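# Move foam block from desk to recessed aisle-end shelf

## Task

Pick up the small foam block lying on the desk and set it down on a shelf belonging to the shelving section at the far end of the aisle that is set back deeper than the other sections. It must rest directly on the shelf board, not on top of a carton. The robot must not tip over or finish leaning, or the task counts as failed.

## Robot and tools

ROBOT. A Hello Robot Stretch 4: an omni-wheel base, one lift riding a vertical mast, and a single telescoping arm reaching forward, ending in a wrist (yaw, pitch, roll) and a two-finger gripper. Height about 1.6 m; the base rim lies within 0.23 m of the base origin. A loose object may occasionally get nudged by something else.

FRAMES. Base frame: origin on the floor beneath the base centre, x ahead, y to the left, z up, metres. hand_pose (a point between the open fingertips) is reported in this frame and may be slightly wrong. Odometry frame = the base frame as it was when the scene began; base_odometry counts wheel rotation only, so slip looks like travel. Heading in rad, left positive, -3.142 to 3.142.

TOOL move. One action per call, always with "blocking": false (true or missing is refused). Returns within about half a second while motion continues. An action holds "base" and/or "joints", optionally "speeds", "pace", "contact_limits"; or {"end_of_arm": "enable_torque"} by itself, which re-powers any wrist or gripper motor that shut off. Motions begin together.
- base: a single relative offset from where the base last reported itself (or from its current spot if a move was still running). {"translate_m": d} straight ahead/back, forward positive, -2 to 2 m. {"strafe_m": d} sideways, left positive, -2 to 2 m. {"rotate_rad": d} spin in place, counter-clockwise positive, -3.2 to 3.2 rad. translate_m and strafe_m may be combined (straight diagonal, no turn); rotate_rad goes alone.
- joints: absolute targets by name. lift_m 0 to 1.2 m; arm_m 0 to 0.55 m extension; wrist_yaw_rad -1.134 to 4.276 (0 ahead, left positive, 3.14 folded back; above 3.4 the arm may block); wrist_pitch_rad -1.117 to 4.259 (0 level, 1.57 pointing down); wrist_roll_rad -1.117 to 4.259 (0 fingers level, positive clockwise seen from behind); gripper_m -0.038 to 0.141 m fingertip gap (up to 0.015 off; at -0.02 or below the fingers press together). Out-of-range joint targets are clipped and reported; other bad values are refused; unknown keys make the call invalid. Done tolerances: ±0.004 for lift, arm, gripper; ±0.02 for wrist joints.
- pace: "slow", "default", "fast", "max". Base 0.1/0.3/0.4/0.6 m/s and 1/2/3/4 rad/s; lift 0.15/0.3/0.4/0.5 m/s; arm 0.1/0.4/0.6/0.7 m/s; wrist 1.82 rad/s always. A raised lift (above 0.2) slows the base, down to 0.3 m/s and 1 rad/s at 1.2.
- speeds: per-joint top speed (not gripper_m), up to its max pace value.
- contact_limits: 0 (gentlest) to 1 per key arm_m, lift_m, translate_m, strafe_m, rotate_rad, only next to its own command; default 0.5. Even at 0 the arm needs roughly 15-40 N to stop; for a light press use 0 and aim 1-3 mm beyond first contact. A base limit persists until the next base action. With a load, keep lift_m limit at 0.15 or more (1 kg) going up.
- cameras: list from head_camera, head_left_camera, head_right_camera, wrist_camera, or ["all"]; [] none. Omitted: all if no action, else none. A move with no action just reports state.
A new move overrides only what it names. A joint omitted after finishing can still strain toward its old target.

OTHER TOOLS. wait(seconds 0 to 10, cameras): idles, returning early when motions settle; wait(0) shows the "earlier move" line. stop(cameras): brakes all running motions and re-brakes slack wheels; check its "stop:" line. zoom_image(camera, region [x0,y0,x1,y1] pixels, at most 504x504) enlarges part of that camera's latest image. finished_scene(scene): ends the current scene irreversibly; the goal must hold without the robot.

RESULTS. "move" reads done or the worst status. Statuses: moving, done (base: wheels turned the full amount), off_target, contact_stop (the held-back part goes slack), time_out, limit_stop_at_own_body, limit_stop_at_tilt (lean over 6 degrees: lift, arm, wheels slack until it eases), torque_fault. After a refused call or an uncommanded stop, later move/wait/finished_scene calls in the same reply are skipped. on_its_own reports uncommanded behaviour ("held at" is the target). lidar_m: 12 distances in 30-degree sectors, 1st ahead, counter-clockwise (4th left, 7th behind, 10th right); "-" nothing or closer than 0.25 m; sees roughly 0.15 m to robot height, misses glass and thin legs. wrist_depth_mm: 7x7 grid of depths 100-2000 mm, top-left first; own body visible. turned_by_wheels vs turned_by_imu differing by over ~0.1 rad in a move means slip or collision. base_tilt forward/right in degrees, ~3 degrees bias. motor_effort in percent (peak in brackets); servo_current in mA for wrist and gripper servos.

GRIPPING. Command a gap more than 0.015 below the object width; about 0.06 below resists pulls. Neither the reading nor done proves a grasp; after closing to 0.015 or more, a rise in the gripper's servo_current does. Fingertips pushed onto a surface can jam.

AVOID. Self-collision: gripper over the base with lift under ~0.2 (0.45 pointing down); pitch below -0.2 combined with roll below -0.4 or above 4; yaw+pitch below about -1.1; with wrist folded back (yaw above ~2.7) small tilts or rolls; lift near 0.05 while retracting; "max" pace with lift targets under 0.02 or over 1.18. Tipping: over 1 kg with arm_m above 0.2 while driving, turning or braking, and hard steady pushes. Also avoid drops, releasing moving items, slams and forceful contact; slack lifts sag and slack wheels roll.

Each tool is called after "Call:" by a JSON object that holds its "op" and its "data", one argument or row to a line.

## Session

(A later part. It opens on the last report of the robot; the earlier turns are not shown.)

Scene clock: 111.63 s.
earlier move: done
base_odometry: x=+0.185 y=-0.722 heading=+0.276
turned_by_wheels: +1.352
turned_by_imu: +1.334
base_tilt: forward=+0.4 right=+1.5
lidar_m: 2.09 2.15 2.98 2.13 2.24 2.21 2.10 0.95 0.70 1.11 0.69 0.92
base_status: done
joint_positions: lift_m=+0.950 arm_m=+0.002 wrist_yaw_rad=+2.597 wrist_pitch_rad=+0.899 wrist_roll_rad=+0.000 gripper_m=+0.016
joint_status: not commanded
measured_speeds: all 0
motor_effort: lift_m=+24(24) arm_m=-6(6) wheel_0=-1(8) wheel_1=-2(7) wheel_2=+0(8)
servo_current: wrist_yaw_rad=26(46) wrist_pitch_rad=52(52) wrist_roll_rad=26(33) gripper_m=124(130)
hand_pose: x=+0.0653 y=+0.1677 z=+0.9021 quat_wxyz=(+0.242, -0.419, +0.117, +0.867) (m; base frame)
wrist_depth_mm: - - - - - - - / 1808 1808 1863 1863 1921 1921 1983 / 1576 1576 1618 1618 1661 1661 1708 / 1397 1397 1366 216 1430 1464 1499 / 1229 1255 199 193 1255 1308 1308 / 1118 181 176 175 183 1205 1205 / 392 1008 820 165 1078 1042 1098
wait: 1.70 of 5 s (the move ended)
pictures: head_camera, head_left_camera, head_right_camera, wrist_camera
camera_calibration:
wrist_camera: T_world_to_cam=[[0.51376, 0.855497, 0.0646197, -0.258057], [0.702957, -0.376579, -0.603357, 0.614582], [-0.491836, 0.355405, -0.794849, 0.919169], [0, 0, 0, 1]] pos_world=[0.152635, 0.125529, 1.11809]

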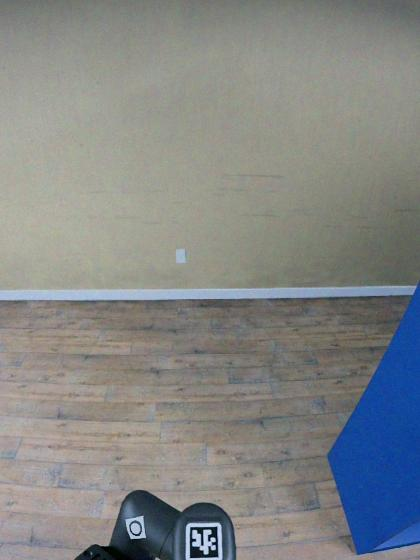

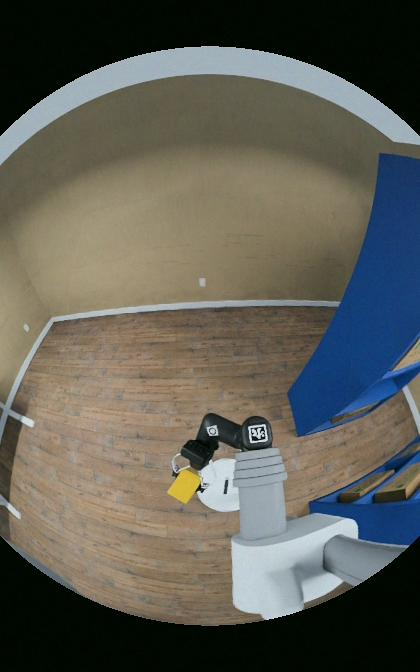

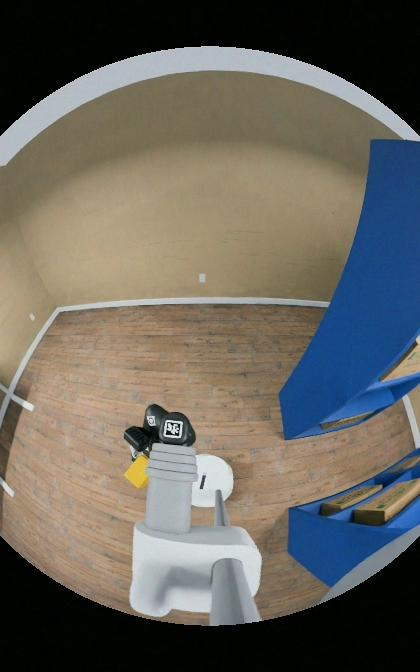

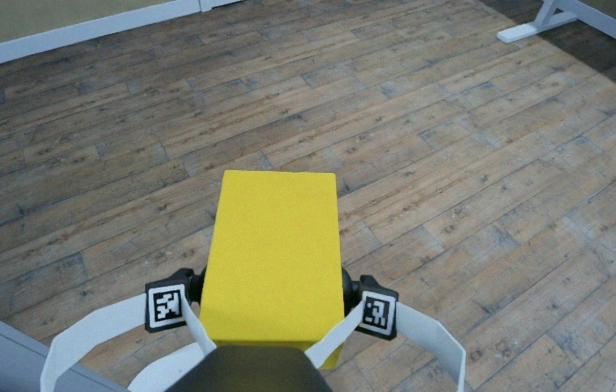

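Call:
{"op": "move", "data": {
  "blocking": false,
  "base": {"rotate_rad": 0.0155}
}}

Call:
{"op": "wait", "data": {
  "seconds": 1.5
}}

Call:
{"op": "move", "data": {
  "blocking": false,
  "base": {"translate_m": -0.005, "strafe_m": -0.95},
  "contact_limits": {"strafe_m": 0.2}
}}

Call:
{"op": "wait", "data": {
  "seconds": 7,
  "cameras": ["head_left_camera", "head_right_camera"]
}}

Scene clock: 124.67 s.
move: done
base_odometry: x=+0.185 y=-0.722 heading=+0.291
turned_by_wheels: +0.015
turned_by_imu: +0.014
base_tilt: forward=+0.4 right=+1.4
lidar_m: 2.09 2.18 3.02 2.14 2.19 2.22 2.11 0.91 0.71 1.15 0.70 0.91
base_status: done
joint_positions: lift_m=+0.950 arm_m=+0.002 wrist_yaw_rad=+2.597 wrist_pitch_rad=+0.899 wrist_roll_rad=+0.000 gripper_m=+0.016
joint_status: not commanded
measured_speeds: all 0
motor_effort: lift_m=+23(23) arm_m=-6(6) wheel_0=-2(4) wheel_1=+0(5) wheel_2=-1(4)
servo_current: wrist_yaw_rad=33(46) wrist_pitch_rad=52(52) wrist_roll_rad=33(33) gripper_m=104(124)
hand_pose: x=+0.0653 y=+0.1677 z=+0.9021 quat_wxyz=(+0.242, -0.419, +0.117, +0.867) (m; base frame)
wrist_depth_mm: - - - - - - - / 1808 1808 1863 1863 1921 1921 1983 / 1618 1576 1576 1618 1618 1661 1708 / 1397 1397 1366 216 1430 1499 1499 / 1255 1255 199 193 1281 1281 1336 / 1118 181 176 174 183 1182 1182 / 392 1008 831 165 1060 1025 1098
camera_calibration:
wrist_camera: T_world_to_cam=[[0.51376, 0.855497, 0.0646197, -0.258057], [0.702957, -0.376579, -0.603357, 0.614582], [-0.491836, 0.355405, -0.794849, 0.919169], [0, 0, 0, 1]] pos_world=[0.152635, 0.125529, 1.11809]

Scene clock: 126.17 s.
base_odometry: x=+0.185 y=-0.722 heading=+0.291
turned_by_wheels: +0.000
turned_by_imu: +0.000
base_tilt: forward=+0.3 right=+1.2
lidar_m: 2.09 2.19 3.02 2.12 2.25 2.20 2.11 0.93 0.68 1.15 0.67 0.89
base_status: done
joint_positions: lift_m=+0.950 arm_m=+0.002 wrist_yaw_rad=+2.597 wrist_pitch_rad=+0.899 wrist_roll_rad=+0.000 gripper_m=+0.016
joint_status: not commanded
measured_speeds: all 0
motor_effort: lift_m=+23(23) arm_m=-6(6) wheel_0=-2(4) wheel_1=+0(5) wheel_2=-1(4)
servo_current: wrist_yaw_rad=39(46) wrist_pitch_rad=39(52) wrist_roll_rad=33(33) gripper_m=117(124)
hand_pose: x=+0.0653 y=+0.1677 z=+0.9021 quat_wxyz=(+0.242, -0.419, +0.117, +0.867) (m; base frame)
wrist_depth_mm: - - - - - - - / 1808 1863 1863 1921 1921 1921 - / 1537 1576 1618 1618 1661 1661 1661 / 1397 1397 1366 217 1430 1430 1464 / 1229 1255 198 194 1281 1308 1308 / 1118 181 176 174 183 1205 1182 / 394 1008 820 165 1060 1025 1098
wait: 1.50 s; at rest by 0.27 s
camera_calibration:
wrist_camera: T_world_to_cam=[[0.51376, 0.855497, 0.0646197, -0.258057], [0.702957, -0.376579, -0.603357, 0.614582], [-0.491836, 0.355405, -0.794849, 0.919169], [0, 0, 0, 1]] pos_world=[0.152635, 0.125529, 1.11809]

Scene clock: 126.67 s.
move: moving
base_odometry: x=+0.195 y=-0.758 heading=+0.292
turned_by_wheels: +0.000
turned_by_imu: +0.000
base_tilt: forward=+0.4 right=+1.3
lidar_m: 2.10 2.19 2.99 2.16 2.27 2.22 2.10 0.87 0.66 1.19 0.67 0.84
base_status: translate_m moving; strafe_m moving
joint_positions: lift_m=+0.950 arm_m=+0.002 wrist_yaw_rad=+2.597 wrist_pitch_rad=+0.899 wrist_roll_rad=+0.000 gripper_m=+0.016
joint_status: not commanded
measured_speeds: translate_m=-0.001 strafe_m=-0.142 rotate_rad=+0.004 lift_m=+0.000 arm_m=+0.000 wrist_yaw_rad=+0.000 wrist_pitch_rad=+0.000 wrist_roll_rad=+0.000
motor_effort: lift_m=+23(23) arm_m=-6(6) wheel_0=+9(9) wheel_1=-6(9) wheel_2=+2(2)
servo_current: wrist_yaw_rad=33(46) wrist_pitch_rad=39(52) wrist_roll_rad=33(33) gripper_m=111(124)
contact_limits: strafe_m 0.2
hand_pose: x=+0.0653 y=+0.1677 z=+0.9021 quat_wxyz=(+0.242, -0.419, +0.117, +0.867) (m; base frame)
wrist_depth_mm: - - - - - - - / 1808 1808 1808 1863 1921 1921 1983 / 1576 1618 1576 1618 1661 1661 1661 / 1397 1397 1336 216 1464 1464 1464 / 1229 1255 198 193 1308 1308 1308 / 1118 181 176 175 183 1205 1182 / 394 1025 820 165 1060 1042 1098
camera_calibration:
wrist_camera: T_world_to_cam=[[0.51376, 0.855497, 0.0646197, -0.258057], [0.702957, -0.376579, -0.603357, 0.614582], [-0.491836, 0.355405, -0.794849, 0.919169], [0, 0, 0, 1]] pos_world=[0.152635, 0.125529, 1.11809]

Scene clock: 130.67 s.
earlier move: done
base_odometry: x=+0.453 y=-1.633 heading=+0.292
turned_by_wheels: +0.000
turned_by_imu: -0.004
base_tilt: forward=+0.3 right=+1.4
lidar_m: 0.27 0.29 3.05 3.09 2.97 0.29 0.28 0.32 0.40 1.17 0.39 0.28
base_status: done
joint_positions: lift_m=+0.950 arm_m=+0.002 wrist_yaw_rad=+2.597 wrist_pitch_rad=+0.899 wrist_roll_rad=+0.000 gripper_m=+0.016
joint_status: not commanded
measured_speeds: all 0
motor_effort: lift_m=+23(23) arm_m=-6(6) wheel_0=+0(10) wheel_1=+1(10) wheel_2=+4(5)
servo_current: wrist_yaw_rad=26(52) wrist_pitch_rad=52(52) wrist_roll_rad=33(33) gripper_m=117(130)
contact_limits: strafe_m 0.2
hand_pose: x=+0.0653 y=+0.1677 z=+0.9021 quat_wxyz=(+0.242, -0.419, +0.117, +0.867) (m; base frame)
wrist_depth_mm: 569 - - - - - - / 517 - 1921 1921 1921 1983 1983 / 492 - - 1618 1661 1661 1708 / 544 621 213 216 1464 1464 1499 / 609 831 192 193 1308 1336 1308 / 768 182 176 175 183 1182 1182 / 397 831 831 165 1060 1025 1098
wait: 4.00 of 7 s (the move ended)
pictures: head_left_camera, head_right_camera

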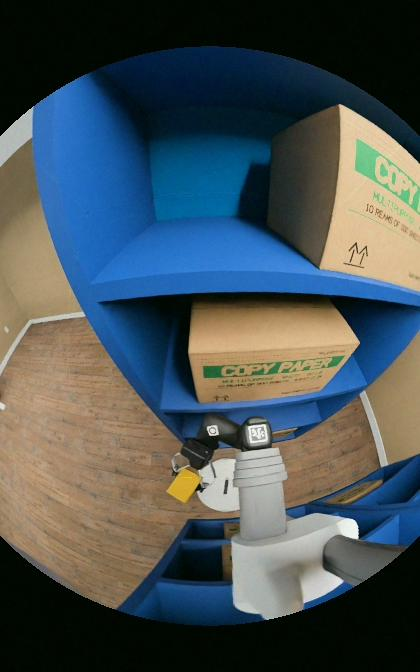

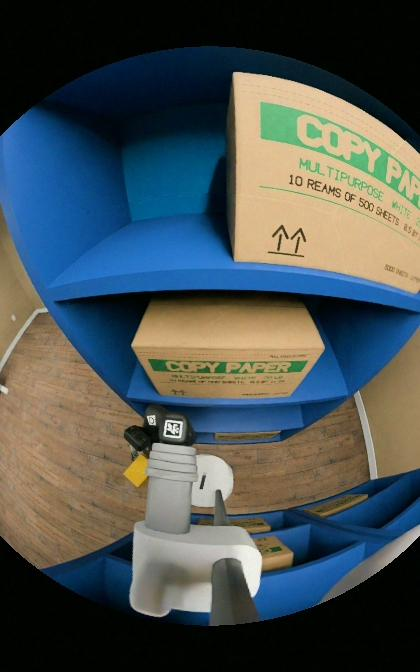

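Call:
{"op": "move", "data": {
  "blocking": false,
  "base": {"translate_m": -0.015, "strafe_m": -0.5},
  "contact_limits": {"strafe_m": 0.2}
}}

Call:
{"op": "wait", "data": {
  "seconds": 7,
  "cameras": ["head_left_camera", "head_right_camera"]
}}

Scene clock: 201.23 s.
move: moving
base_odometry: x=+0.463 y=-1.669 heading=+0.292
turned_by_wheels: +0.000
turned_by_imu: -0.001
base_tilt: forward=+0.4 right=+1.3
lidar_m: 0.26 0.27 0.40 3.12 0.40 0.29 0.28 0.31 0.41 1.16 0.38 0.30
base_status: translate_m moving; strafe_m moving
joint_positions: lift_m=+0.950 arm_m=+0.002 wrist_yaw_rad=+2.597 wrist_pitch_rad=+0.899 wrist_roll_rad=+0.000 gripper_m=+0.016
joint_status: not commanded
measured_speeds: translate_m=-0.005 strafe_m=-0.141 rotate_rad=+0.000 lift_m=+0.000 arm_m=+0.000 wrist_yaw_rad=+0.000 wrist_pitch_rad=+0.000 wrist_roll_rad=+0.000
motor_effort: lift_m=+23(23) arm_m=-6(7) wheel_0=+10(10) wheel_1=-8(9) wheel_2=+3(5)
servo_current: wrist_yaw_rad=33(52) wrist_pitch_rad=39(52) wrist_roll_rad=33(33) gripper_m=117(124)
contact_limits: strafe_m 0.2
hand_pose: x=+0.0653 y=+0.1677 z=+0.9021 quat_wxyz=(+0.242, -0.419, +0.117, +0.867) (m; base frame)
wrist_depth_mm: 569 - - - - - - / 496 - - 1863 1921 1921 1983 / 484 544 - 1618 1618 1661 1661 / 544 621 214 216 1464 1430 1499 / 603 831 191 193 1281 1308 1308 / 768 181 176 175 182 1229 1182 / 397 842 820 165 1060 1042 1098
camera_calibration:
wrist_camera: T_world_to_cam=[[0.51376, 0.855497, 0.0646197, -0.258057], [0.702957, -0.376579, -0.603357, 0.614582], [-0.491836, 0.355405, -0.794849, 0.919169], [0, 0, 0, 1]] pos_world=[0.152635, 0.125529, 1.11809]

Scene clock: 203.73 s.
earlier move: done
base_odometry: x=+0.583 y=-2.116 heading=+0.292
turned_by_wheels: +0.000
turned_by_imu: -0.002
base_tilt: forward=+0.1 right=+1.3
lidar_m: 0.27 0.32 0.45 3.59 0.41 0.28 0.26 0.26 0.39 1.04 1.06 0.30
base_status: done
joint_positions: lift_m=+0.950 arm_m=+0.002 wrist_yaw_rad=+2.597 wrist_pitch_rad=+0.899 wrist_roll_rad=+0.000 gripper_m=+0.016
joint_status: not commanded
measured_speeds: all 0
motor_effort: lift_m=+23(23) arm_m=-6(7) wheel_0=+2(10) wheel_1=+0(10) wheel_2=+3(5)
servo_current: wrist_yaw_rad=39(52) wrist_pitch_rad=33(59) wrist_roll_rad=26(33) gripper_m=117(124)
contact_limits: strafe_m 0.2
hand_pose: x=+0.0653 y=+0.1677 z=+0.9021 quat_wxyz=(+0.242, -0.419, +0.117, +0.867) (m; base frame)
wrist_depth_mm: - 591 603 609 - - - / - 517 549 654 - 1983 1983 / - 549 634 750 - 1661 1708 / - 640 224 216 1430 1464 1464 / - - 196 194 1308 1308 1308 / 676 177 176 174 182 1182 1182 / 399 960 831 165 1078 1025 1098
wait: 2.50 of 7 s (the move ended)
pictures: head_left_camera, head_right_camera

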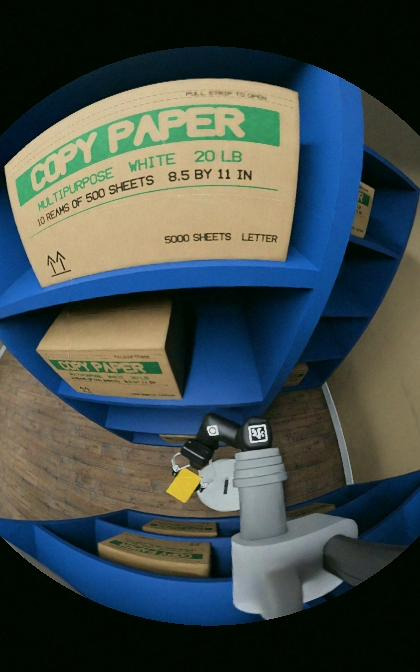

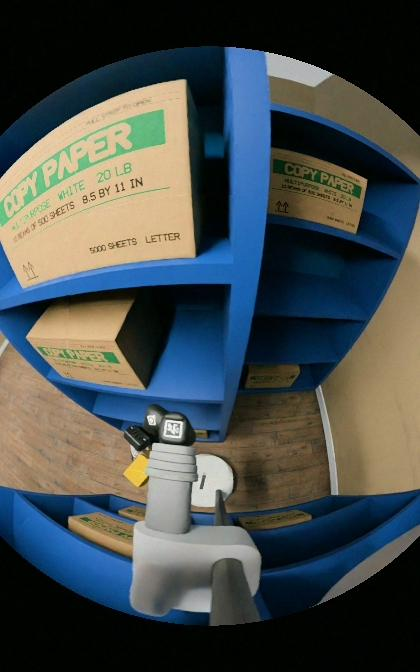

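Call:
{"op": "move", "data": {
  "blocking": false,
  "base": {"strafe_m": -0.65},
  "contact_limits": {"strafe_m": 0.2}
}}

Call:
{"op": "wait", "data": {
  "seconds": 7,
  "cameras": ["head_camera", "head_left_camera", "head_right_camera"]
}}

Scene clock: 208.27 s.
move: moving
base_odometry: x=+0.594 y=-2.152 heading=+0.292
turned_by_wheels: +0.000
turned_by_imu: -0.001
base_tilt: forward=+0.4 right=+1.1
lidar_m: 0.26 0.30 0.46 3.62 0.40 0.28 0.28 0.27 0.38 1.00 1.06 0.30
base_status: strafe_m moving
joint_positions: lift_m=+0.950 arm_m=+0.002 wrist_yaw_rad=+2.597 wrist_pitch_rad=+0.899 wrist_roll_rad=+0.000 gripper_m=+0.016
joint_status: not commanded
measured_speeds: translate_m=+0.000 strafe_m=-0.142 rotate_rad=+0.001 lift_m=+0.000 arm_m=+0.000 wrist_yaw_rad=+0.000 wrist_pitch_rad=+0.000 wrist_roll_rad=+0.000
motor_effort: lift_m=+23(23) arm_m=-6(6) wheel_0=+9(10) wheel_1=-9(9) wheel_2=+1(2)
servo_current: wrist_yaw_rad=39(46) wrist_pitch_rad=33(46) wrist_roll_rad=26(33) gripper_m=124(124)
contact_limits: strafe_m 0.2
hand_pose: x=+0.0653 y=+0.1677 z=+0.9021 quat_wxyz=(+0.242, -0.419, +0.117, +0.867) (m; base frame)
wrist_depth_mm: - 591 603 609 654 - - / - 521 549 647 741 1921 1983 / - 564 627 750 - 1661 1708 / - - 224 216 1430 1464 1499 / - - 196 194 1281 1281 1308 / 723 175 176 174 183 1182 1182 / 397 991 820 165 1060 1042 1078
camera_calibration:
wrist_camera: T_world_to_cam=[[0.51376, 0.855497, 0.0646197, -0.258057], [0.702957, -0.376579, -0.603357, 0.614582], [-0.491836, 0.355405, -0.794849, 0.919169], [0, 0, 0, 1]] pos_world=[0.152635, 0.125529, 1.11809]

Scene clock: 211.27 s.
earlier move: done
base_odometry: x=+0.770 y=-2.739 heading=+0.292
turned_by_wheels: +0.000
turned_by_imu: -0.003
base_tilt: forward=+0.2 right=+1.5
lidar_m: 0.72 0.71 0.59 1.16 0.41 0.30 0.27 0.31 0.38 0.39 0.43 0.59
base_status: done
joint_positions: lift_m=+0.950 arm_m=+0.002 wrist_yaw_rad=+2.597 wrist_pitch_rad=+0.899 wrist_roll_rad=+0.000 gripper_m=+0.016
joint_status: not commanded
measured_speeds: all 0
motor_effort: lift_m=+23(23) arm_m=-6(6) wheel_0=+1(10) wheel_1=-1(10) wheel_2=+0(2)
servo_current: wrist_yaw_rad=39(46) wrist_pitch_rad=39(52) wrist_roll_rad=33(33) gripper_m=111(124)
contact_limits: strafe_m 0.2
hand_pose: x=+0.0653 y=+0.1677 z=+0.9021 quat_wxyz=(+0.242, -0.419, +0.117, +0.867) (m; base frame)
wrist_depth_mm: - - - - 820 809 1008 / - - - - 904 960 1983 / - - - 820 1118 1229 1618 / - - 214 216 1205 1430 1464 / - 831 199 194 1308 1281 1308 / - 178 176 175 182 1205 1205 / 397 976 820 165 1060 1025 1008
wait: 3.00 of 7 s (the move ended)
pictures: head_camera, head_left_camera, head_right_camera

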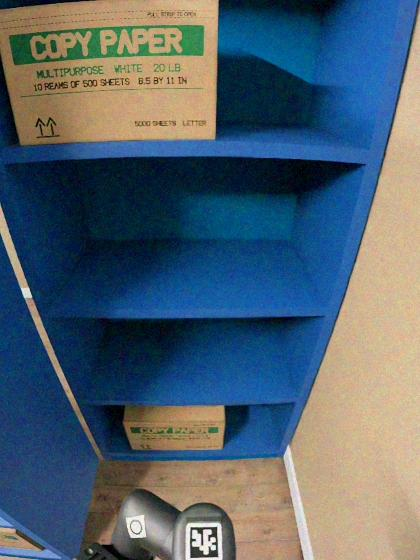

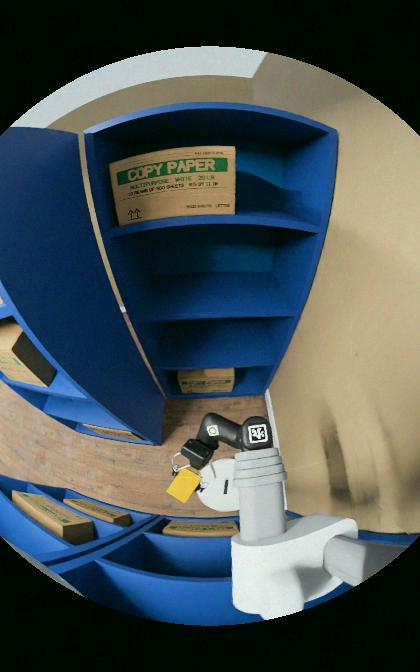

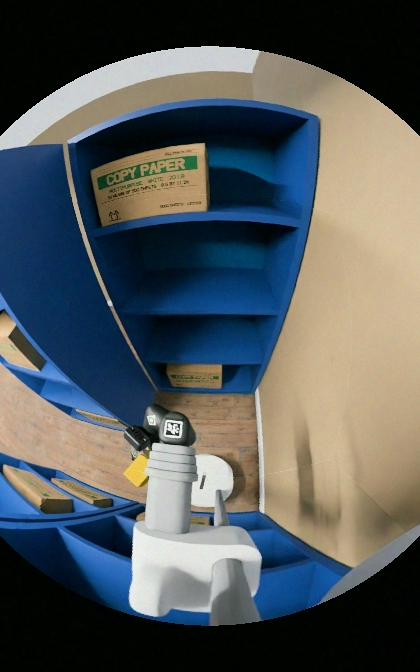

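Call:
{"op": "move", "data": {
  "base": {"strafe_m":0.07},
  "joints": {"wrist_yaw_rad":0.0,"lift_m":1.12},
  "pace": "slow",
  "blocking": false
}}

Call:
{"op": "wait", "data": {
  "seconds": 5,
  "cameras": ["head_camera","wrist_camera"]
}}

Scene clock: 224.33 s.
move: moving
base_odometry: x=+0.766 y=-2.725 heading=+0.292
turned_by_wheels: +0.000
turned_by_imu: -0.001
base_tilt: forward=+0.2 right=+1.5
lidar_m: 0.74 0.67 0.56 1.17 0.41 0.29 0.27 0.30 0.37 0.41 0.42 0.64
base_status: strafe_m moving
joint_positions: lift_m=+0.976 arm_m=+0.002 wrist_yaw_rad=+2.170 wrist_pitch_rad=+0.899 wrist_roll_rad=+0.000 gripper_m=+0.016
joint_status: lift_m moving; wrist_yaw_rad moving
measured_speeds: translate_m=+0.000 strafe_m=+0.058 rotate_rad=+0.000 lift_m=+0.099 arm_m=+0.000 wrist_yaw_rad=-1.746 wrist_pitch_rad=+0.000 wrist_roll_rad=+0.000
motor_effort: lift_m=+25(26) arm_m=-6(6) wheel_0=-7(7) wheel_1=+7(7) wheel_2=+0(1)
servo_current: wrist_yaw_rad=104(104) wrist_pitch_rad=33(46) wrist_roll_rad=26(33) gripper_m=111(124)
hand_pose: x=+0.1443 y=+0.1974 z=+0.9281 quat_wxyz=(+0.420, -0.384, +0.203, +0.796) (m; base frame)
wrist_depth_mm: - - 891 878 1160 - - / - - - 1008 1921 1983 - / - - 809 1229 1661 1661 1756 / - - 220 216 1499 1499 - / - 878 198 193 1366 1281 452 / 778 181 176 174 182 1025 496 / 723 1008 831 165 1078 - -
camera_calibration:
wrist_camera: T_world_to_cam=[[0.821536, 0.566487, 0.0645816, -0.313089], [0.484308, -0.633575, -0.603347, 0.66817], [-0.300871, 0.526949, -0.794859, 0.906739], [0, 0, 0, 1]] pos_world=[0.206425, 0.122891, 1.14409]

Scene clock: 226.10 s.
earlier move: done
base_odometry: x=+0.750 y=-2.672 heading=+0.292
turned_by_wheels: +0.000
turned_by_imu: +0.000
base_tilt: forward=+0.3 right=+1.6
lidar_m: 0.75 0.58 0.52 1.14 0.41 0.28 0.26 0.28 0.39 0.47 0.51 0.70
base_status: done
joint_positions: lift_m=+1.120 arm_m=+0.002 wrist_yaw_rad=+0.004 wrist_pitch_rad=+0.899 wrist_roll_rad=+0.000 gripper_m=+0.016
joint_status: all done
measured_speeds: all 0
motor_effort: lift_m=+24(28) arm_m=-6(6) wheel_0=-4(8) wheel_1=+3(7) wheel_2=+0(2)
servo_current: wrist_yaw_rad=39(124) wrist_pitch_rad=39(52) wrist_roll_rad=20(33) gripper_m=111(124)
hand_pose: x=+0.3531 y=-0.0868 z=+1.0720 quat_wxyz=(+0.901, -0.001, +0.435, +0.002) (m; base frame)
wrist_depth_mm: - - - - - - 559 / - - - - - - - / - - - - - 732 - / - - 215 216 - 891 - / - - 196 193 - - - / - 177 176 174 182 - - / - 1205 1160 165 1229 - -
wait: 1.77 of 5 s (the move ended)
pictures: head_camera, wrist_camera
camera_calibration:
wrist_camera: T_world_to_cam=[[0.00769413, -0.997879, 0.0646401, -0.181361], [-0.796186, -0.0452231, -0.60336, 0.976957], [0.605004, -0.0468232, -0.794845, 0.864078], [0, 0, 0, 1]] pos_world=[0.256464, -0.0963361, 1.28799]

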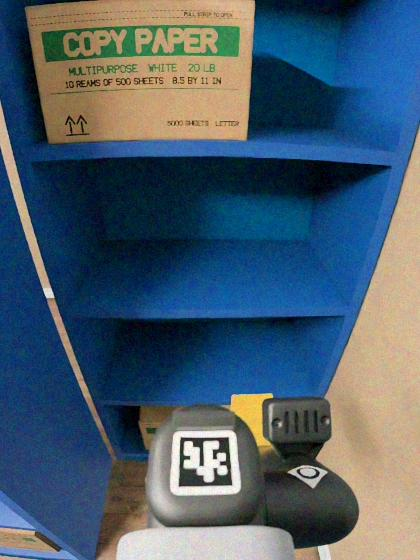

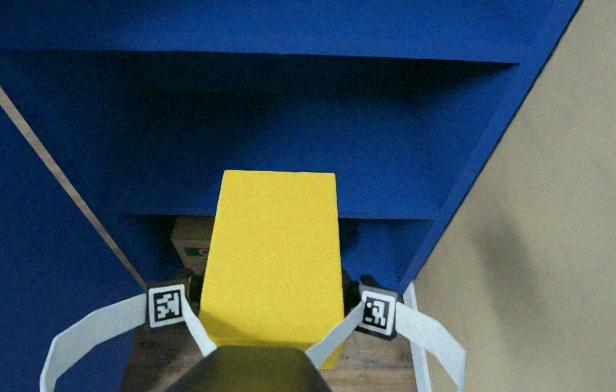

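Call:
{"op": "move", "data": {
  "base": {"translate_m":0.2},
  "joints": {"lift_m":1.13},
  "pace": "slow",
  "blocking": false
}}

Call:
{"op": "wait", "data": {
  "seconds": 5
}}

Call:
{"op": "move", "data": {
  "joints": {"arm_m":0.4},
  "speeds": {"arm_m":0.2},
  "contact_limits": {"arm_m":0.1},
  "blocking": false
}}

Call:
{"op": "wait", "data": {
  "seconds": 5,
  "cameras": ["head_camera","wrist_camera"]
}}

Scene clock: 240.07 s.
move: moving
base_odometry: x=+0.762 y=-2.668 heading=+0.292
turned_by_wheels: +0.000
turned_by_imu: -0.001
base_tilt: forward=+0.4 right=+1.2
lidar_m: 0.72 0.61 0.50 1.17 0.42 0.31 0.27 0.30 0.38 0.45 0.51 0.70
base_status: translate_m moving
joint_positions: lift_m=+1.130 arm_m=+0.002 wrist_yaw_rad=+0.004 wrist_pitch_rad=+0.899 wrist_roll_rad=+0.000 gripper_m=+0.016
joint_status: lift_m moving
measured_speeds: translate_m=+0.049 strafe_m=+0.000 rotate_rad=+0.002 lift_m=+0.000 arm_m=+0.000 wrist_yaw_rad=+0.000 wrist_pitch_rad=+0.000 wrist_roll_rad=+0.000
motor_effort: lift_m=+25(26) arm_m=-6(6) wheel_0=+5(5) wheel_1=+5(7) wheel_2=-7(7)
servo_current: wrist_yaw_rad=26(46) wrist_pitch_rad=26(46) wrist_roll_rad=26(33) gripper_m=117(124)
hand_pose: x=+0.3530 y=-0.0868 z=+1.0820 quat_wxyz=(+0.901, -0.001, +0.435, +0.002) (m; base frame)
wrist_depth_mm: - - - - - 615 544 / - - - - - - 597 / - - - - - 715 - / - - 214 216 - 878 - / - - 199 193 - - - / - 176 176 174 181 - - / - 1229 1182 165 1255 - -
camera_calibration:
wrist_camera: T_world_to_cam=[[0.00761492, -0.997884, 0.0645794, -0.181908], [-0.796187, -0.0451234, -0.603365, 0.983008], [0.605002, -0.0468228, -0.794846, 0.872028], [0, 0, 0, 1]] pos_world=[0.256465, -0.096336, 1.29799]

Scene clock: 242.87 s.
earlier move: done
base_odometry: x=+0.941 y=-2.614 heading=+0.292
turned_by_wheels: +0.000
turned_by_imu: -0.001
base_tilt: forward=+0.4 right=+1.5
lidar_m: 0.53 0.58 0.43 0.48 0.70 0.50 0.47 0.50 0.47 0.46 0.49 0.57
base_status: done
joint_positions: lift_m=+1.130 arm_m=+0.002 wrist_yaw_rad=+0.003 wrist_pitch_rad=+0.899 wrist_roll_rad=+0.000 gripper_m=+0.016
joint_status: all done
measured_speeds: all 0
motor_effort: lift_m=+24(26) arm_m=-6(6) wheel_0=+4(6) wheel_1=+2(7) wheel_2=-1(8)
servo_current: wrist_yaw_rad=46(46) wrist_pitch_rad=26(59) wrist_roll_rad=20(33) gripper_m=117(124)
hand_pose: x=+0.3530 y=-0.0868 z=+1.0820 quat_wxyz=(+0.901, -0.001, +0.435, +0.002) (m; base frame)
wrist_depth_mm: - - - - - - 484 / - - - - - - 488 / 442 449 449 452 462 459 455 / - - 213 216 - - 530 / - - 191 193 - 820 - / - 176 176 174 181 831 - / - 1205 165 165 1205 - -
wait: 2.80 of 5 s (the move ended)
camera_calibration:
wrist_camera: T_world_to_cam=[[0.00755419, -0.997879, 0.0646586, -0.181995], [-0.79619, -0.0451228, -0.603362, 0.983004], [0.604999, -0.0469226, -0.794842, 0.872014], [0, 0, 0, 1]] pos_world=[0.256465, -0.0963358, 1.29799]

Scene clock: 243.37 s.
move: moving
base_odometry: x=+0.941 y=-2.614 heading=+0.292
turned_by_wheels: +0.000
turned_by_imu: +0.000
base_tilt: forward=+0.2 right=+1.4
lidar_m: 0.53 0.58 0.43 0.46 0.69 0.49 0.46 0.48 0.51 0.45 0.49 0.58
base_status: not commanded
joint_positions: lift_m=+1.130 arm_m=+0.054 wrist_yaw_rad=+0.003 wrist_pitch_rad=+0.899 wrist_roll_rad=+0.000 gripper_m=+0.016
joint_status: arm_m moving
measured_speeds: translate_m=+0.000 strafe_m=+0.000 rotate_rad=+0.000 lift_m=+0.000 arm_m=+0.198 wrist_yaw_rad=+0.000 wrist_pitch_rad=+0.000 wrist_roll_rad=+0.000
motor_effort: lift_m=+24(24) arm_m=+7(9) wheel_0=+4(4) wheel_1=+2(2) wheel_2=-1(1)
servo_current: wrist_yaw_rad=39(46) wrist_pitch_rad=33(52) wrist_roll_rad=33(33) gripper_m=117(124)
contact_limits: arm_m 0.1
hand_pose: x=+0.4050 y=-0.0868 z=+1.0820 quat_wxyz=(+0.901, -0.001, +0.435, +0.001) (m; base frame)
wrist_depth_mm: - - - - - 615 477 / - - - - - - 488 / 418 424 427 433 442 439 449 / - - 214 216 433 - 469 / - - 191 193 - 809 - / - 179 176 175 180 788 - / - 1182 164 165 1138 - -
camera_calibration:
wrist_camera: T_world_to_cam=[[0.00741426, -0.997879, 0.0646771, -0.182368], [-0.796195, -0.0450225, -0.603363, 1.02442], [0.604995, -0.0470221, -0.79484, 0.840543], [0, 0, 0, 1]] pos_world=[0.308465, -0.0963356, 1.29799]

Scene clock: 245.63 s.
earlier move: done
base_odometry: x=+0.941 y=-2.614 heading=+0.292
turned_by_wheels: +0.000
turned_by_imu: +0.000
base_tilt: forward=+0.3 right=+1.3
lidar_m: 0.55 0.57 0.43 0.48 0.72 0.51 0.47 0.51 0.50 0.47 0.48 0.58
base_status: not commanded
joint_positions: lift_m=+1.130 arm_m=+0.399 wrist_yaw_rad=+0.003 wrist_pitch_rad=+0.900 wrist_roll_rad=+0.000 gripper_m=+0.016
joint_status: all done
measured_speeds: all 0
motor_effort: lift_m=+24(24) arm_m=+10(10) wheel_0=+4(4) wheel_1=+2(2) wheel_2=-1(2)
servo_current: wrist_yaw_rad=39(52) wrist_pitch_rad=52(59) wrist_roll_rad=33(39) gripper_m=124(130)
contact_limits: arm_m 0.1
hand_pose: x=+0.7500 y=-0.0868 z=+1.0820 quat_wxyz=(+0.901, -0.001, +0.435, +0.001) (m; base frame)
wrist_depth_mm: 410 399 399 397 397 394 392 / 449 449 455 455 452 449 449 / 415 418 421 430 433 442 445 / 368 370 357 216 382 387 392 / 330 332 199 193 343 347 351 / 298 180 176 175 184 314 317 / 271 276 273 165 282 276 293
wait: 2.27 of 5 s (the move ended)
pictures: head_camera, wrist_camera
camera_calibration:
wrist_camera: T_world_to_cam=[[0.00742028, -0.997879, 0.0646794, -0.184933], [-0.796243, -0.0450249, -0.6033, 1.29905], [0.604932, -0.0470238, -0.794887, 0.631923], [0, 0, 0, 1]] pos_world=[0.653465, -0.0963356, 1.29799]

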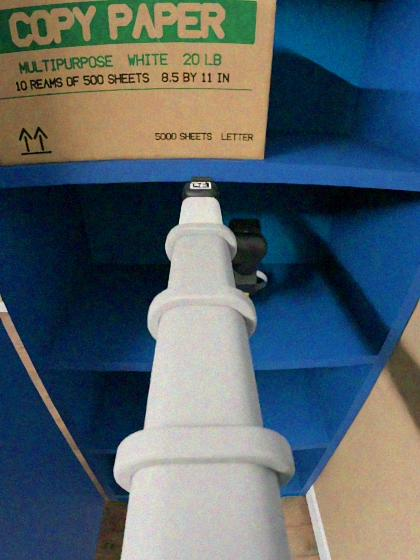

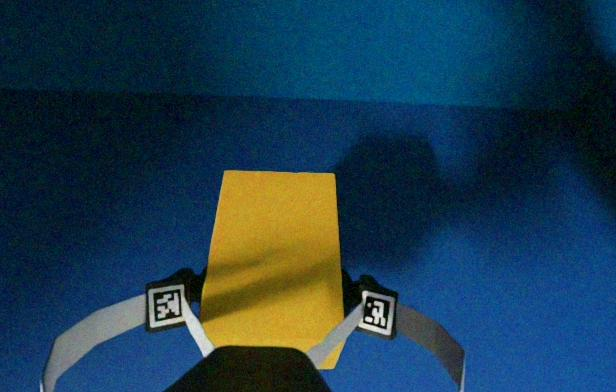

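Call:
{"op": "move", "data": {
  "joints": {"lift_m":1.06},
  "speeds": {"lift_m":0.05},
  "contact_limits": {"lift_m":0.1},
  "blocking": false
}}

Call:
{"op": "wait", "data": {
  "seconds": 4
}}

Call:
{"op": "move", "data": {
  "joints": {"lift_m":1.052},
  "speeds": {"lift_m":0.03},
  "contact_limits": {"lift_m":0.1},
  "blocking": false
}}

Call:
{"op": "wait", "data": {
  "seconds": 2,
  "cameras": ["wrist_camera"]
}}

Scene clock: 254.80 s.
move: moving
base_odometry: x=+0.941 y=-2.614 heading=+0.292
turned_by_wheels: +0.000
turned_by_imu: -0.001
base_tilt: forward=+0.4 right=+1.5
lidar_m: 0.55 0.57 0.42 0.47 0.69 0.51 0.47 0.49 0.50 0.46 0.47 0.58
base_status: not commanded
joint_positions: lift_m=+1.109 arm_m=+0.400 wrist_yaw_rad=+0.003 wrist_pitch_rad=+0.900 wrist_roll_rad=+0.000 gripper_m=+0.016
joint_status: lift_m moving
measured_speeds: translate_m=+0.000 strafe_m=+0.000 rotate_rad=+0.000 lift_m=-0.050 arm_m=+0.000 wrist_yaw_rad=+0.000 wrist_pitch_rad=+0.000 wrist_roll_rad=+0.000
motor_effort: lift_m=+13(22) arm_m=+6(10) wheel_0=+3(4) wheel_1=+2(2) wheel_2=+0(2)
servo_current: wrist_yaw_rad=46(46) wrist_pitch_rad=52(52) wrist_roll_rad=26(33) gripper_m=117(124)
contact_limits: arm_m 0.1; lift_m 0.1
hand_pose: x=+0.7503 y=-0.0868 z=+1.0614 quat_wxyz=(+0.901, -0.001, +0.435, +0.001) (m; base frame)
wrist_depth_mm: 407 397 397 397 397 394 392 / 436 436 445 442 445 449 449 / 387 397 397 402 407 415 421 / 345 349 336 216 362 366 370 / 309 314 199 193 324 325 329 / 281 179 176 174 184 296 297 / 253 258 256 165 266 259 273
camera_calibration:
wrist_camera: T_world_to_cam=[[0.00742028, -0.997879, 0.0646794, -0.183603], [-0.796243, -0.0450249, -0.6033, 1.28687], [0.604932, -0.0470238, -0.794887, 0.615367], [0, 0, 0, 1]] pos_world=[0.653765, -0.0963356, 1.27739]

Scene clock: 256.13 s.
earlier move: done
base_odometry: x=+0.941 y=-2.614 heading=+0.292
turned_by_wheels: +0.000
turned_by_imu: +0.000
base_tilt: forward=+0.3 right=+1.4
lidar_m: 0.54 0.58 0.44 0.48 0.69 0.51 0.46 0.49 0.50 0.46 0.50 0.55
base_status: not commanded
joint_positions: lift_m=+1.060 arm_m=+0.400 wrist_yaw_rad=+0.003 wrist_pitch_rad=+0.900 wrist_roll_rad=+0.000 gripper_m=+0.016
joint_status: all done
measured_speeds: all 0
motor_effort: lift_m=+15(22) arm_m=+6(10) wheel_0=+3(4) wheel_1=+1(2) wheel_2=+1(2)
servo_current: wrist_yaw_rad=33(46) wrist_pitch_rad=39(52) wrist_roll_rad=33(33) gripper_m=117(124)
contact_limits: arm_m 0.1; lift_m 0.1
hand_pose: x=+0.7503 y=-0.0868 z=+1.0128 quat_wxyz=(+0.901, -0.001, +0.435, +0.001) (m; base frame)
wrist_depth_mm: 402 397 397 397 394 392 389 / 368 370 377 379 384 394 402 / 319 324 327 332 336 340 347 / 283 286 225 216 298 301 303 / 254 258 196 193 266 267 270 / 231 181 177 174 184 242 244 / 208 213 211 165 220 218 226
wait: 1.33 of 4 s (the move ended)
camera_calibration:
wrist_camera: T_world_to_cam=[[0.00742028, -0.997879, 0.0646794, -0.18046], [-0.796243, -0.0450249, -0.6033, 1.25755], [0.604932, -0.0470238, -0.794887, 0.576735], [0, 0, 0, 1]] pos_world=[0.653765, -0.0963356, 1.22879]

Scene clock: 256.63 s.
move: moving
base_odometry: x=+0.941 y=-2.614 heading=+0.292
turned_by_wheels: +0.000
turned_by_imu: +0.000
base_tilt: forward=+0.4 right=+1.3
lidar_m: 0.55 0.57 0.44 0.46 0.69 0.48 0.47 0.50 0.49 0.47 0.49 0.58
base_status: not commanded
joint_positions: lift_m=+1.052 arm_m=+0.400 wrist_yaw_rad=+0.003 wrist_pitch_rad=+0.900 wrist_roll_rad=+0.000 gripper_m=+0.016
joint_status: lift_m moving
measured_speeds: all 0
motor_effort: lift_m=+14(15) arm_m=+6(6) wheel_0=+3(3) wheel_1=+1(1) wheel_2=+1(1)
servo_current: wrist_yaw_rad=39(39) wrist_pitch_rad=39(46) wrist_roll_rad=26(39) gripper_m=111(124)
contact_limits: arm_m 0.1; lift_m 0.1
hand_pose: x=+0.7503 y=-0.0868 z=+1.0048 quat_wxyz=(+0.901, -0.001, +0.435, +0.001) (m; base frame)
wrist_depth_mm: 389 394 399 397 392 392 392 / 353 359 364 368 373 382 389 / 309 312 317 319 324 329 334 / 273 277 266 217 286 289 293 / 246 249 200 193 257 258 260 / 222 181 176 174 184 235 235 / 200 205 203 165 211 210 217
camera_calibration:
wrist_camera: T_world_to_cam=[[0.00742028, -0.997879, 0.0646794, -0.179942], [-0.796243, -0.0450249, -0.6033, 1.25272], [0.604932, -0.0470238, -0.794887, 0.570376], [0, 0, 0, 1]] pos_world=[0.653765, -0.0963356, 1.22079]

Scene clock: 256.80 s.
earlier move: done
base_odometry: x=+0.941 y=-2.614 heading=+0.292
turned_by_wheels: +0.000
turned_by_imu: +0.000
base_tilt: forward=+0.3 right=+1.3
lidar_m: 0.55 0.58 0.42 0.47 0.70 0.49 0.46 0.50 0.50 0.47 0.48 0.58
base_status: not commanded
joint_positions: lift_m=+1.052 arm_m=+0.400 wrist_yaw_rad=+0.003 wrist_pitch_rad=+0.900 wrist_roll_rad=+0.000 gripper_m=+0.016
joint_status: all done
measured_speeds: all 0
motor_effort: lift_m=+15(15) arm_m=+6(6) wheel_0=+3(3) wheel_1=+1(1) wheel_2=+1(1)
servo_current: wrist_yaw_rad=33(39) wrist_pitch_rad=39(46) wrist_roll_rad=26(39) gripper_m=111(124)
contact_limits: arm_m 0.1; lift_m 0.1
hand_pose: x=+0.7503 y=-0.0868 z=+1.0048 quat_wxyz=(+0.901, -0.001, +0.435, +0.001) (m; base frame)
wrist_depth_mm: 392 394 397 397 392 389 389 / 355 357 362 368 373 382 387 / 307 312 315 319 325 329 332 / 274 276 267 217 287 290 293 / 246 248 198 193 257 260 260 / 222 181 177 174 185 235 236 / 201 206 204 165 211 211 218
wait: 0.17 of 2 s (the move ended)
pictures: wrist_camera
camera_calibration:
wrist_camera: T_world_to_cam=[[0.00742028, -0.997879, 0.0646794, -0.179942], [-0.796243, -0.0450249, -0.6033, 1.25272], [0.604932, -0.0470238, -0.794887, 0.570376], [0, 0, 0, 1]] pos_world=[0.653765, -0.0963356, 1.22079]

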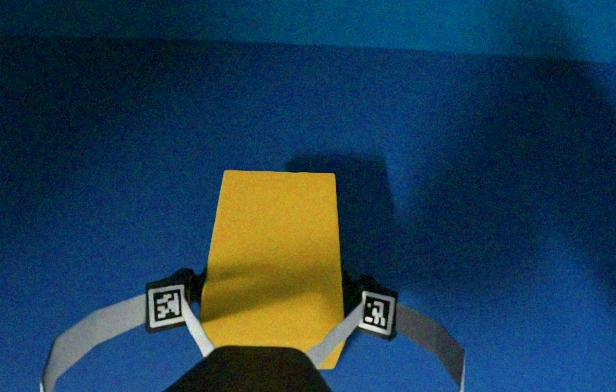

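Call:
{"op": "move", "data": {
  "joints": {"lift_m":1.047},
  "speeds": {"lift_m":0.03},
  "contact_limits": {"lift_m":0.1},
  "blocking": false
}}

Call:
{"op": "wait", "data": {
  "seconds": 2
}}

Call:
{"op": "move", "data": {
  "joints": {"lift_m":1.044},
  "speeds": {"lift_m":0.03},
  "contact_limits": {"lift_m":0.1},
  "blocking": false
}}

Call:
{"op": "wait", "data": {
  "seconds": 2,
  "cameras": ["wrist_camera"]
}}

Scene clock: 265.33 s.
move: moving
base_odometry: x=+0.941 y=-2.614 heading=+0.292
turned_by_wheels: +0.000
turned_by_imu: -0.001
base_tilt: forward=+0.3 right=+1.3
lidar_m: 0.53 0.57 0.42 0.49 0.69 0.50 0.46 0.50 0.48 0.46 0.49 0.58
base_status: not commanded
joint_positions: lift_m=+1.048 arm_m=+0.400 wrist_yaw_rad=+0.003 wrist_pitch_rad=+0.900 wrist_roll_rad=+0.000 gripper_m=+0.016
joint_status: lift_m moving
measured_speeds: all 0
motor_effort: lift_m=+15(15) arm_m=+6(6) wheel_0=+3(3) wheel_1=+1(1) wheel_2=+1(1)
servo_current: wrist_yaw_rad=39(46) wrist_pitch_rad=39(52) wrist_roll_rad=26(33) gripper_m=111(130)
contact_limits: arm_m 0.1; lift_m 0.1
hand_pose: x=+0.7503 y=-0.0868 z=+1.0000 quat_wxyz=(+0.901, -0.001, +0.435, +0.001) (m; base frame)
wrist_depth_mm: 392 394 397 397 394 392 389 / 355 359 364 368 375 382 389 / 309 310 315 320 324 327 334 / 273 274 265 220 285 289 291 / 244 247 195 193 255 258 259 / 221 179 176 174 184 233 234 / 200 203 202 148 210 208 216
camera_calibration:
wrist_camera: T_world_to_cam=[[0.00742028, -0.997879, 0.0646794, -0.179632], [-0.796243, -0.0450249, -0.6033, 1.24982], [0.604932, -0.0470238, -0.794887, 0.566561], [0, 0, 0, 1]] pos_world=[0.653765, -0.0963356, 1.21599]

Scene clock: 265.40 s.
earlier move: done
base_odometry: x=+0.941 y=-2.614 heading=+0.292
turned_by_wheels: +0.000
turned_by_imu: +0.000
base_tilt: forward=+0.5 right=+1.3
lidar_m: 0.54 0.56 0.44 0.45 0.69 0.49 0.46 0.49 0.49 0.46 0.49 0.55
base_status: not commanded
joint_positions: lift_m=+1.048 arm_m=+0.400 wrist_yaw_rad=+0.003 wrist_pitch_rad=+0.900 wrist_roll_rad=+0.000 gripper_m=+0.016
joint_status: all done
measured_speeds: all 0
motor_effort: lift_m=+12(15) arm_m=+6(6) wheel_0=+3(3) wheel_1=+1(1) wheel_2=+1(1)
servo_current: wrist_yaw_rad=33(46) wrist_pitch_rad=39(52) wrist_roll_rad=33(33) gripper_m=111(130)
contact_limits: arm_m 0.1; lift_m 0.1
hand_pose: x=+0.7503 y=-0.0868 z=+1.0000 quat_wxyz=(+0.901, -0.001, +0.435, +0.001) (m; base frame)
wrist_depth_mm: 394 394 394 397 397 392 389 / 353 357 364 368 373 382 389 / 307 310 315 320 324 329 334 / 273 274 265 220 285 289 291 / 244 248 196 193 256 258 259 / 220 179 176 174 185 233 234 / 200 203 202 148 209 207 216
wait: 0.07 of 2 s (the move ended)
camera_calibration:
wrist_camera: T_world_to_cam=[[0.00742028, -0.997879, 0.0646794, -0.179632], [-0.796243, -0.0450249, -0.6033, 1.24982], [0.604932, -0.0470238, -0.794887, 0.566561], [0, 0, 0, 1]] pos_world=[0.653765, -0.0963356, 1.21599]

Scene clock: 265.90 s.
move: done
base_odometry: x=+0.941 y=-2.614 heading=+0.292
turned_by_wheels: +0.000
turned_by_imu: +0.000
base_tilt: forward=+0.4 right=+1.4
lidar_m: 0.53 0.58 0.43 0.45 0.70 0.50 0.46 0.49 0.49 0.45 0.50 0.58
base_status: not commanded
joint_positions: lift_m=+1.045 arm_m=+0.400 wrist_yaw_rad=+0.003 wrist_pitch_rad=+0.900 wrist_roll_rad=+0.000 gripper_m=+0.016
joint_status: all done
measured_speeds: all 0
motor_effort: lift_m=+10(12) arm_m=+6(6) wheel_0=+3(3) wheel_1=+1(1) wheel_2=+1(1)
servo_current: wrist_yaw_rad=39(39) wrist_pitch_rad=46(46) wrist_roll_rad=26(33) gripper_m=98(111)
contact_limits: arm_m 0.1; lift_m 0.1
hand_pose: x=+0.7503 y=-0.0868 z=+0.9971 quat_wxyz=(+0.901, -0.001, +0.435, +0.001) (m; base frame)
wrist_depth_mm: 394 392 394 394 394 392 389 / 357 359 366 370 375 384 392 / 307 312 317 322 325 330 334 / 273 274 265 220 285 289 291 / 245 248 195 192 254 259 259 / 220 181 175 173 185 231 233 / 200 202 166 166 208 207 216
camera_calibration:
wrist_camera: T_world_to_cam=[[0.00734106, -0.997883, 0.0646188, -0.179319], [-0.796244, -0.0449252, -0.603305, 1.24809], [0.604931, -0.0470234, -0.794889, 0.564258], [0, 0, 0, 1]] pos_world=[0.653765, -0.0963355, 1.21309]

Scene clock: 267.90 s.
base_odometry: x=+0.941 y=-2.614 heading=+0.292
turned_by_wheels: +0.000
turned_by_imu: +0.000
base_tilt: forward=+0.3 right=+1.5
lidar_m: 0.55 0.57 0.45 0.43 0.69 0.52 0.46 0.49 0.49 0.47 0.48 0.57
base_status: not commanded
joint_positions: lift_m=+1.045 arm_m=+0.400 wrist_yaw_rad=+0.003 wrist_pitch_rad=+0.900 wrist_roll_rad=+0.000 gripper_m=+0.016
joint_status: all done
measured_speeds: all 0
motor_effort: lift_m=+10(12) arm_m=+6(6) wheel_0=+3(3) wheel_1=+1(1) wheel_2=+1(1)
servo_current: wrist_yaw_rad=39(39) wrist_pitch_rad=46(46) wrist_roll_rad=26(33) gripper_m=104(111)
contact_limits: arm_m 0.1; lift_m 0.1
hand_pose: x=+0.7503 y=-0.0868 z=+0.9971 quat_wxyz=(+0.901, -0.001, +0.435, +0.001) (m; base frame)
wrist_depth_mm: 394 392 392 394 392 397 389 / 355 362 364 368 375 384 392 / 309 312 315 320 327 329 334 / 273 276 265 220 285 289 293 / 245 248 195 193 255 257 259 / 220 181 176 173 185 232 234 / 200 203 166 166 209 207 216
wait: 2.00 s; at rest by 0.27 s
pictures: wrist_camera
camera_calibration:
wrist_camera: T_world_to_cam=[[0.00734106, -0.997883, 0.0646188, -0.179319], [-0.796244, -0.0449252, -0.603305, 1.24809], [0.604931, -0.0470234, -0.794889, 0.564258], [0, 0, 0, 1]] pos_world=[0.653765, -0.0963355, 1.21309]

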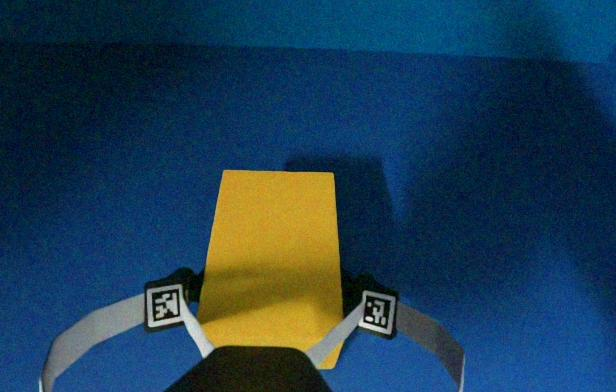

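Contact. Open.

Call:
{"op": "move", "data": {
  "joints": {"gripper_m":0.12},
  "pace": "slow",
  "blocking": false
}}

Call:
{"op": "wait", "data": {
  "seconds": 3
}}

Call:
{"op": "move", "data": {
  "joints": {"lift_m":1.052},
  "speeds": {"lift_m":0.03},
  "blocking": false
}}

Call:
{"op": "wait", "data": {
  "seconds": 2,
  "cameras": ["wrist_camera"]
}}

Scene clock: 273.73 s.
move: moving
base_odometry: x=+0.941 y=-2.614 heading=+0.292
turned_by_wheels: +0.000
turned_by_imu: -0.001
base_tilt: forward=+0.3 right=+1.4
lidar_m: 0.54 0.58 0.42 0.45 0.70 0.50 0.46 0.51 0.48 0.47 0.49 0.57
base_status: not commanded
joint_positions: lift_m=+1.045 arm_m=+0.400 wrist_yaw_rad=+0.002 wrist_pitch_rad=+0.900 wrist_roll_rad=+0.000 gripper_m=+0.026
joint_status: gripper_m moving
measured_speeds: translate_m=+0.000 strafe_m=+0.000 rotate_rad=+0.000 lift_m=+0.000 arm_m=+0.000 wrist_yaw_rad=-0.002 wrist_pitch_rad=+0.000 wrist_roll_rad=+0.000
motor_effort: lift_m=+10(10) arm_m=+6(6) wheel_0=+3(3) wheel_1=+1(1) wheel_2=+1(1)
servo_current: wrist_yaw_rad=39(46) wrist_pitch_rad=33(52) wrist_roll_rad=26(33) gripper_m=26(111)
contact_limits: arm_m 0.1; lift_m 0.1
hand_pose: x=+0.7503 y=-0.0870 z=+0.9971 quat_wxyz=(+0.901, -0.001, +0.435, +0.001) (m; base frame)
wrist_depth_mm: 397 392 394 394 392 392 392 / 359 364 370 373 382 389 394 / 314 314 317 324 327 334 338 / 273 277 267 220 289 291 296 / 246 248 197 195 257 260 262 / 222 183 177 175 186 234 235 / 202 204 206 153 210 212 216
camera_calibration:
wrist_camera: T_world_to_cam=[[0.00656209, -0.997886, 0.0646507, -0.178947], [-0.796269, -0.0443237, -0.603317, 1.2481], [0.604908, -0.0475203, -0.794876, 0.564266], [0, 0, 0, 1]] pos_world=[0.653665, -0.0964341, 1.21309]

Scene clock: 276.73 s.
earlier move: moving
base_odometry: x=+0.941 y=-2.614 heading=+0.292
turned_by_wheels: +0.000
turned_by_imu: -0.001
base_tilt: forward=+0.3 right=+1.3
lidar_m: 0.55 0.56 0.42 0.45 0.70 0.51 0.46 0.49 0.50 0.47 0.48 0.57
base_status: not commanded
joint_positions: lift_m=+1.045 arm_m=+0.400 wrist_yaw_rad=+0.001 wrist_pitch_rad=+0.899 wrist_roll_rad=+0.000 gripper_m=+0.113
joint_status: gripper_m moving
measured_speeds: all 0
motor_effort: lift_m=+10(10) arm_m=+6(6) wheel_0=+3(3) wheel_1=+1(2) wheel_2=-2(2)
servo_current: wrist_yaw_rad=39(46) wrist_pitch_rad=26(59) wrist_roll_rad=26(33) gripper_m=59(111)
contact_limits: arm_m 0.1; lift_m 0.1
hand_pose: x=+0.7502 y=-0.0873 z=+0.9972 quat_wxyz=(+0.901, +0.000, +0.435, +0.000) (m; base frame)
wrist_depth_mm: 397 392 392 394 394 392 392 / 370 375 379 384 394 402 404 / 317 322 325 330 338 340 347 / 281 285 273 224 296 298 301 / 250 254 203 201 262 264 267 / 226 219 182 183 198 238 239 / 210 205 210 187 213 220 220
wait: 3.00 s; no rest
camera_calibration:
wrist_camera: T_world_to_cam=[[0.00481436, -0.9979, 0.0645941, -0.17784], [-0.796064, -0.0429174, -0.603688, 1.24853], [0.605193, -0.0485147, -0.794599, 0.563781], [0, 0, 0, 1]] pos_world=[0.653566, -0.0965311, 1.21319]

Scene clock: 277.23 s.
move: moving
base_odometry: x=+0.941 y=-2.614 heading=+0.292
turned_by_wheels: +0.000
turned_by_imu: +0.000
base_tilt: forward=+0.4 right=+1.2
lidar_m: 0.54 0.57 0.43 0.44 0.68 0.49 0.46 0.50 0.47 0.46 0.49 0.57
base_status: not commanded
joint_positions: lift_m=+1.052 arm_m=+0.400 wrist_yaw_rad=+0.001 wrist_pitch_rad=+0.897 wrist_roll_rad=+0.000 gripper_m=+0.120
joint_status: lift_m moving; gripper_m moving
measured_speeds: all 0
motor_effort: lift_m=+20(20) arm_m=+6(6) wheel_0=+3(3) wheel_1=+1(1) wheel_2=-1(2)
servo_current: wrist_yaw_rad=33(39) wrist_pitch_rad=39(52) wrist_roll_rad=26(39) gripper_m=72(72)
contact_limits: arm_m 0.1
hand_pose: x=+0.7506 y=-0.0873 z=+1.0048 quat_wxyz=(+0.901, +0.000, +0.434, +0.000) (m; base frame)
wrist_depth_mm: 397 387 394 392 389 392 389 / 379 382 387 392 399 410 415 / 325 329 334 338 345 347 353 / 287 289 278 231 300 304 307 / 255 257 213 208 268 270 272 / 229 227 187 188 229 243 244 / 210 208 214 197 217 220 225
camera_calibration:
wrist_camera: T_world_to_cam=[[0.00469956, -0.9979, 0.0646035, -0.178254], [-0.794988, -0.0429182, -0.605105, 1.25402], [0.606607, -0.0485153, -0.79352, 0.567417], [0, 0, 0, 1]] pos_world=[0.653565, -0.0965311, 1.22058]

Scene clock: 277.40 s.
earlier move: done
base_odometry: x=+0.941 y=-2.614 heading=+0.292
turned_by_wheels: +0.000
turned_by_imu: +0.000
base_tilt: forward=+0.3 right=+1.4
lidar_m: 0.54 0.59 0.44 0.46 0.71 0.50 0.46 0.50 0.50 0.45 0.48 0.58
base_status: not commanded
joint_positions: lift_m=+1.052 arm_m=+0.400 wrist_yaw_rad=+0.001 wrist_pitch_rad=+0.897 wrist_roll_rad=+0.000 gripper_m=+0.120
joint_status: all done
measured_speeds: all 0
motor_effort: lift_m=+19(20) arm_m=+6(6) wheel_0=+3(3) wheel_1=+1(1) wheel_2=-1(2)
servo_current: wrist_yaw_rad=26(39) wrist_pitch_rad=39(52) wrist_roll_rad=20(39) gripper_m=52(72)
contact_limits: arm_m 0.1
hand_pose: x=+0.7506 y=-0.0873 z=+1.0048 quat_wxyz=(+0.901, +0.000, +0.434, +0.000) (m; base frame)
wrist_depth_mm: 397 389 392 394 392 389 389 / 377 382 387 392 399 410 415 / 327 329 334 338 343 347 353 / 286 290 278 231 301 303 309 / 256 259 212 209 267 271 272 / 230 228 187 189 231 243 244 / 210 208 213 198 218 220 225
wait: 0.17 of 2 s (the move ended)
pictures: wrist_camera
camera_calibration:
wrist_camera: T_world_to_cam=[[0.00469956, -0.9979, 0.0646035, -0.178254], [-0.794988, -0.0429182, -0.605105, 1.25402], [0.606607, -0.0485153, -0.79352, 0.567417], [0, 0, 0, 1]] pos_world=[0.653565, -0.0965311, 1.22058]

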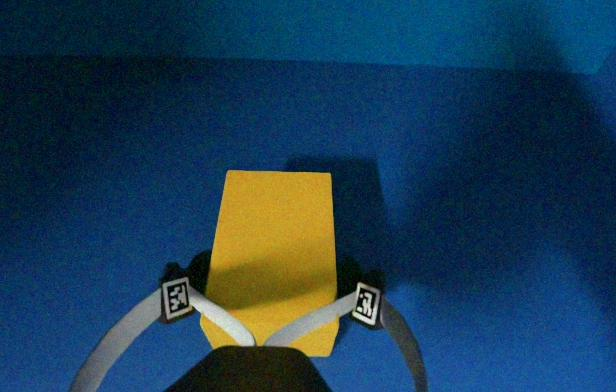

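Call:
{"op": "move", "data": {
  "joints": {"lift_m":1.060,"gripper_m":0.135},
  "speeds": {"lift_m":0.03},
  "blocking": false
}}

Call:
{"op": "wait", "data": {
  "seconds": 2,
  "cameras": ["wrist_camera"]
}}

Scene clock: 282.17 s.
move: moving
base_odometry: x=+0.941 y=-2.614 heading=+0.292
turned_by_wheels: +0.000
turned_by_imu: -0.001
base_tilt: forward=+0.3 right=+1.4
lidar_m: 0.54 0.57 0.44 0.46 0.70 0.50 0.46 0.49 0.48 0.47 0.47 0.59
base_status: not commanded
joint_positions: lift_m=+1.060 arm_m=+0.400 wrist_yaw_rad=+0.001 wrist_pitch_rad=+0.898 wrist_roll_rad=+0.000 gripper_m=+0.132
joint_status: lift_m moving; gripper_m moving
measured_speeds: translate_m=+0.000 strafe_m=+0.000 rotate_rad=+0.000 lift_m=+0.000 arm_m=+0.000 wrist_yaw_rad=+0.000 wrist_pitch_rad=+0.002 wrist_roll_rad=+0.000
motor_effort: lift_m=+23(25) arm_m=+6(6) wheel_0=+3(3) wheel_1=+1(1) wheel_2=+0(1)
servo_current: wrist_yaw_rad=39(39) wrist_pitch_rad=46(52) wrist_roll_rad=33(33) gripper_m=39(78)
contact_limits: arm_m 0.1
hand_pose: x=+0.7504 y=-0.0873 z=+1.0123 quat_wxyz=(+0.901, +0.000, +0.434, +0.000) (m; base frame)
wrist_depth_mm: 397 397 397 397 394 389 389 / 368 373 379 382 389 397 404 / 319 324 329 334 340 342 347 / 283 287 277 229 297 301 303 / 254 258 213 208 267 267 271 / 230 195 188 189 203 243 245 / 211 212 216 135 220 222 226
camera_calibration:
wrist_camera: T_world_to_cam=[[0.0047673, -0.9979, 0.0645953, -0.178779], [-0.79563, -0.0429156, -0.604261, 1.258], [0.605765, -0.0485132, -0.794163, 0.57479], [0, 0, 0, 1]] pos_world=[0.653566, -0.0965311, 1.22819]

Scene clock: 282.67 s.
earlier move: done
base_odometry: x=+0.941 y=-2.614 heading=+0.292
turned_by_wheels: +0.000
turned_by_imu: +0.000
base_tilt: forward=+0.4 right=+1.4
lidar_m: 0.53 0.57 0.44 0.46 0.69 0.50 0.47 0.50 0.51 0.46 0.49 0.58
base_status: not commanded
joint_positions: lift_m=+1.060 arm_m=+0.400 wrist_yaw_rad=+0.001 wrist_pitch_rad=+0.899 wrist_roll_rad=+0.000 gripper_m=+0.135
joint_status: all done
measured_speeds: all 0
motor_effort: lift_m=+23(25) arm_m=+6(6) wheel_0=+3(3) wheel_1=+1(1) wheel_2=+0(1)
servo_current: wrist_yaw_rad=33(39) wrist_pitch_rad=52(59) wrist_roll_rad=26(33) gripper_m=46(78)
contact_limits: arm_m 0.1
hand_pose: x=+0.7503 y=-0.0873 z=+1.0122 quat_wxyz=(+0.901, +0.000, +0.434, +0.000) (m; base frame)
wrist_depth_mm: 402 397 397 397 394 392 389 / 368 370 377 382 389 397 402 / 319 324 329 330 336 342 345 / 283 286 276 228 297 301 303 / 254 256 212 208 265 268 271 / 231 198 187 189 203 243 243 / 213 212 216 135 220 220 225
wait: 0.50 of 2 s (the move ended)
pictures: wrist_camera
camera_calibration:
wrist_camera: T_world_to_cam=[[0.00479083, -0.9979, 0.0645947, -0.178787], [-0.795847, -0.0429165, -0.603975, 1.25773], [0.605479, -0.048514, -0.794381, 0.575166], [0, 0, 0, 1]] pos_world=[0.653566, -0.0965311, 1.22809]

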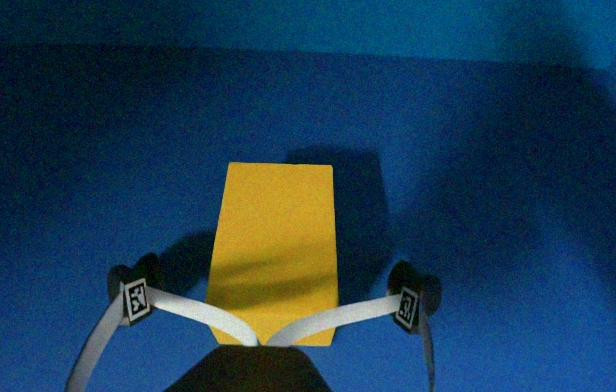

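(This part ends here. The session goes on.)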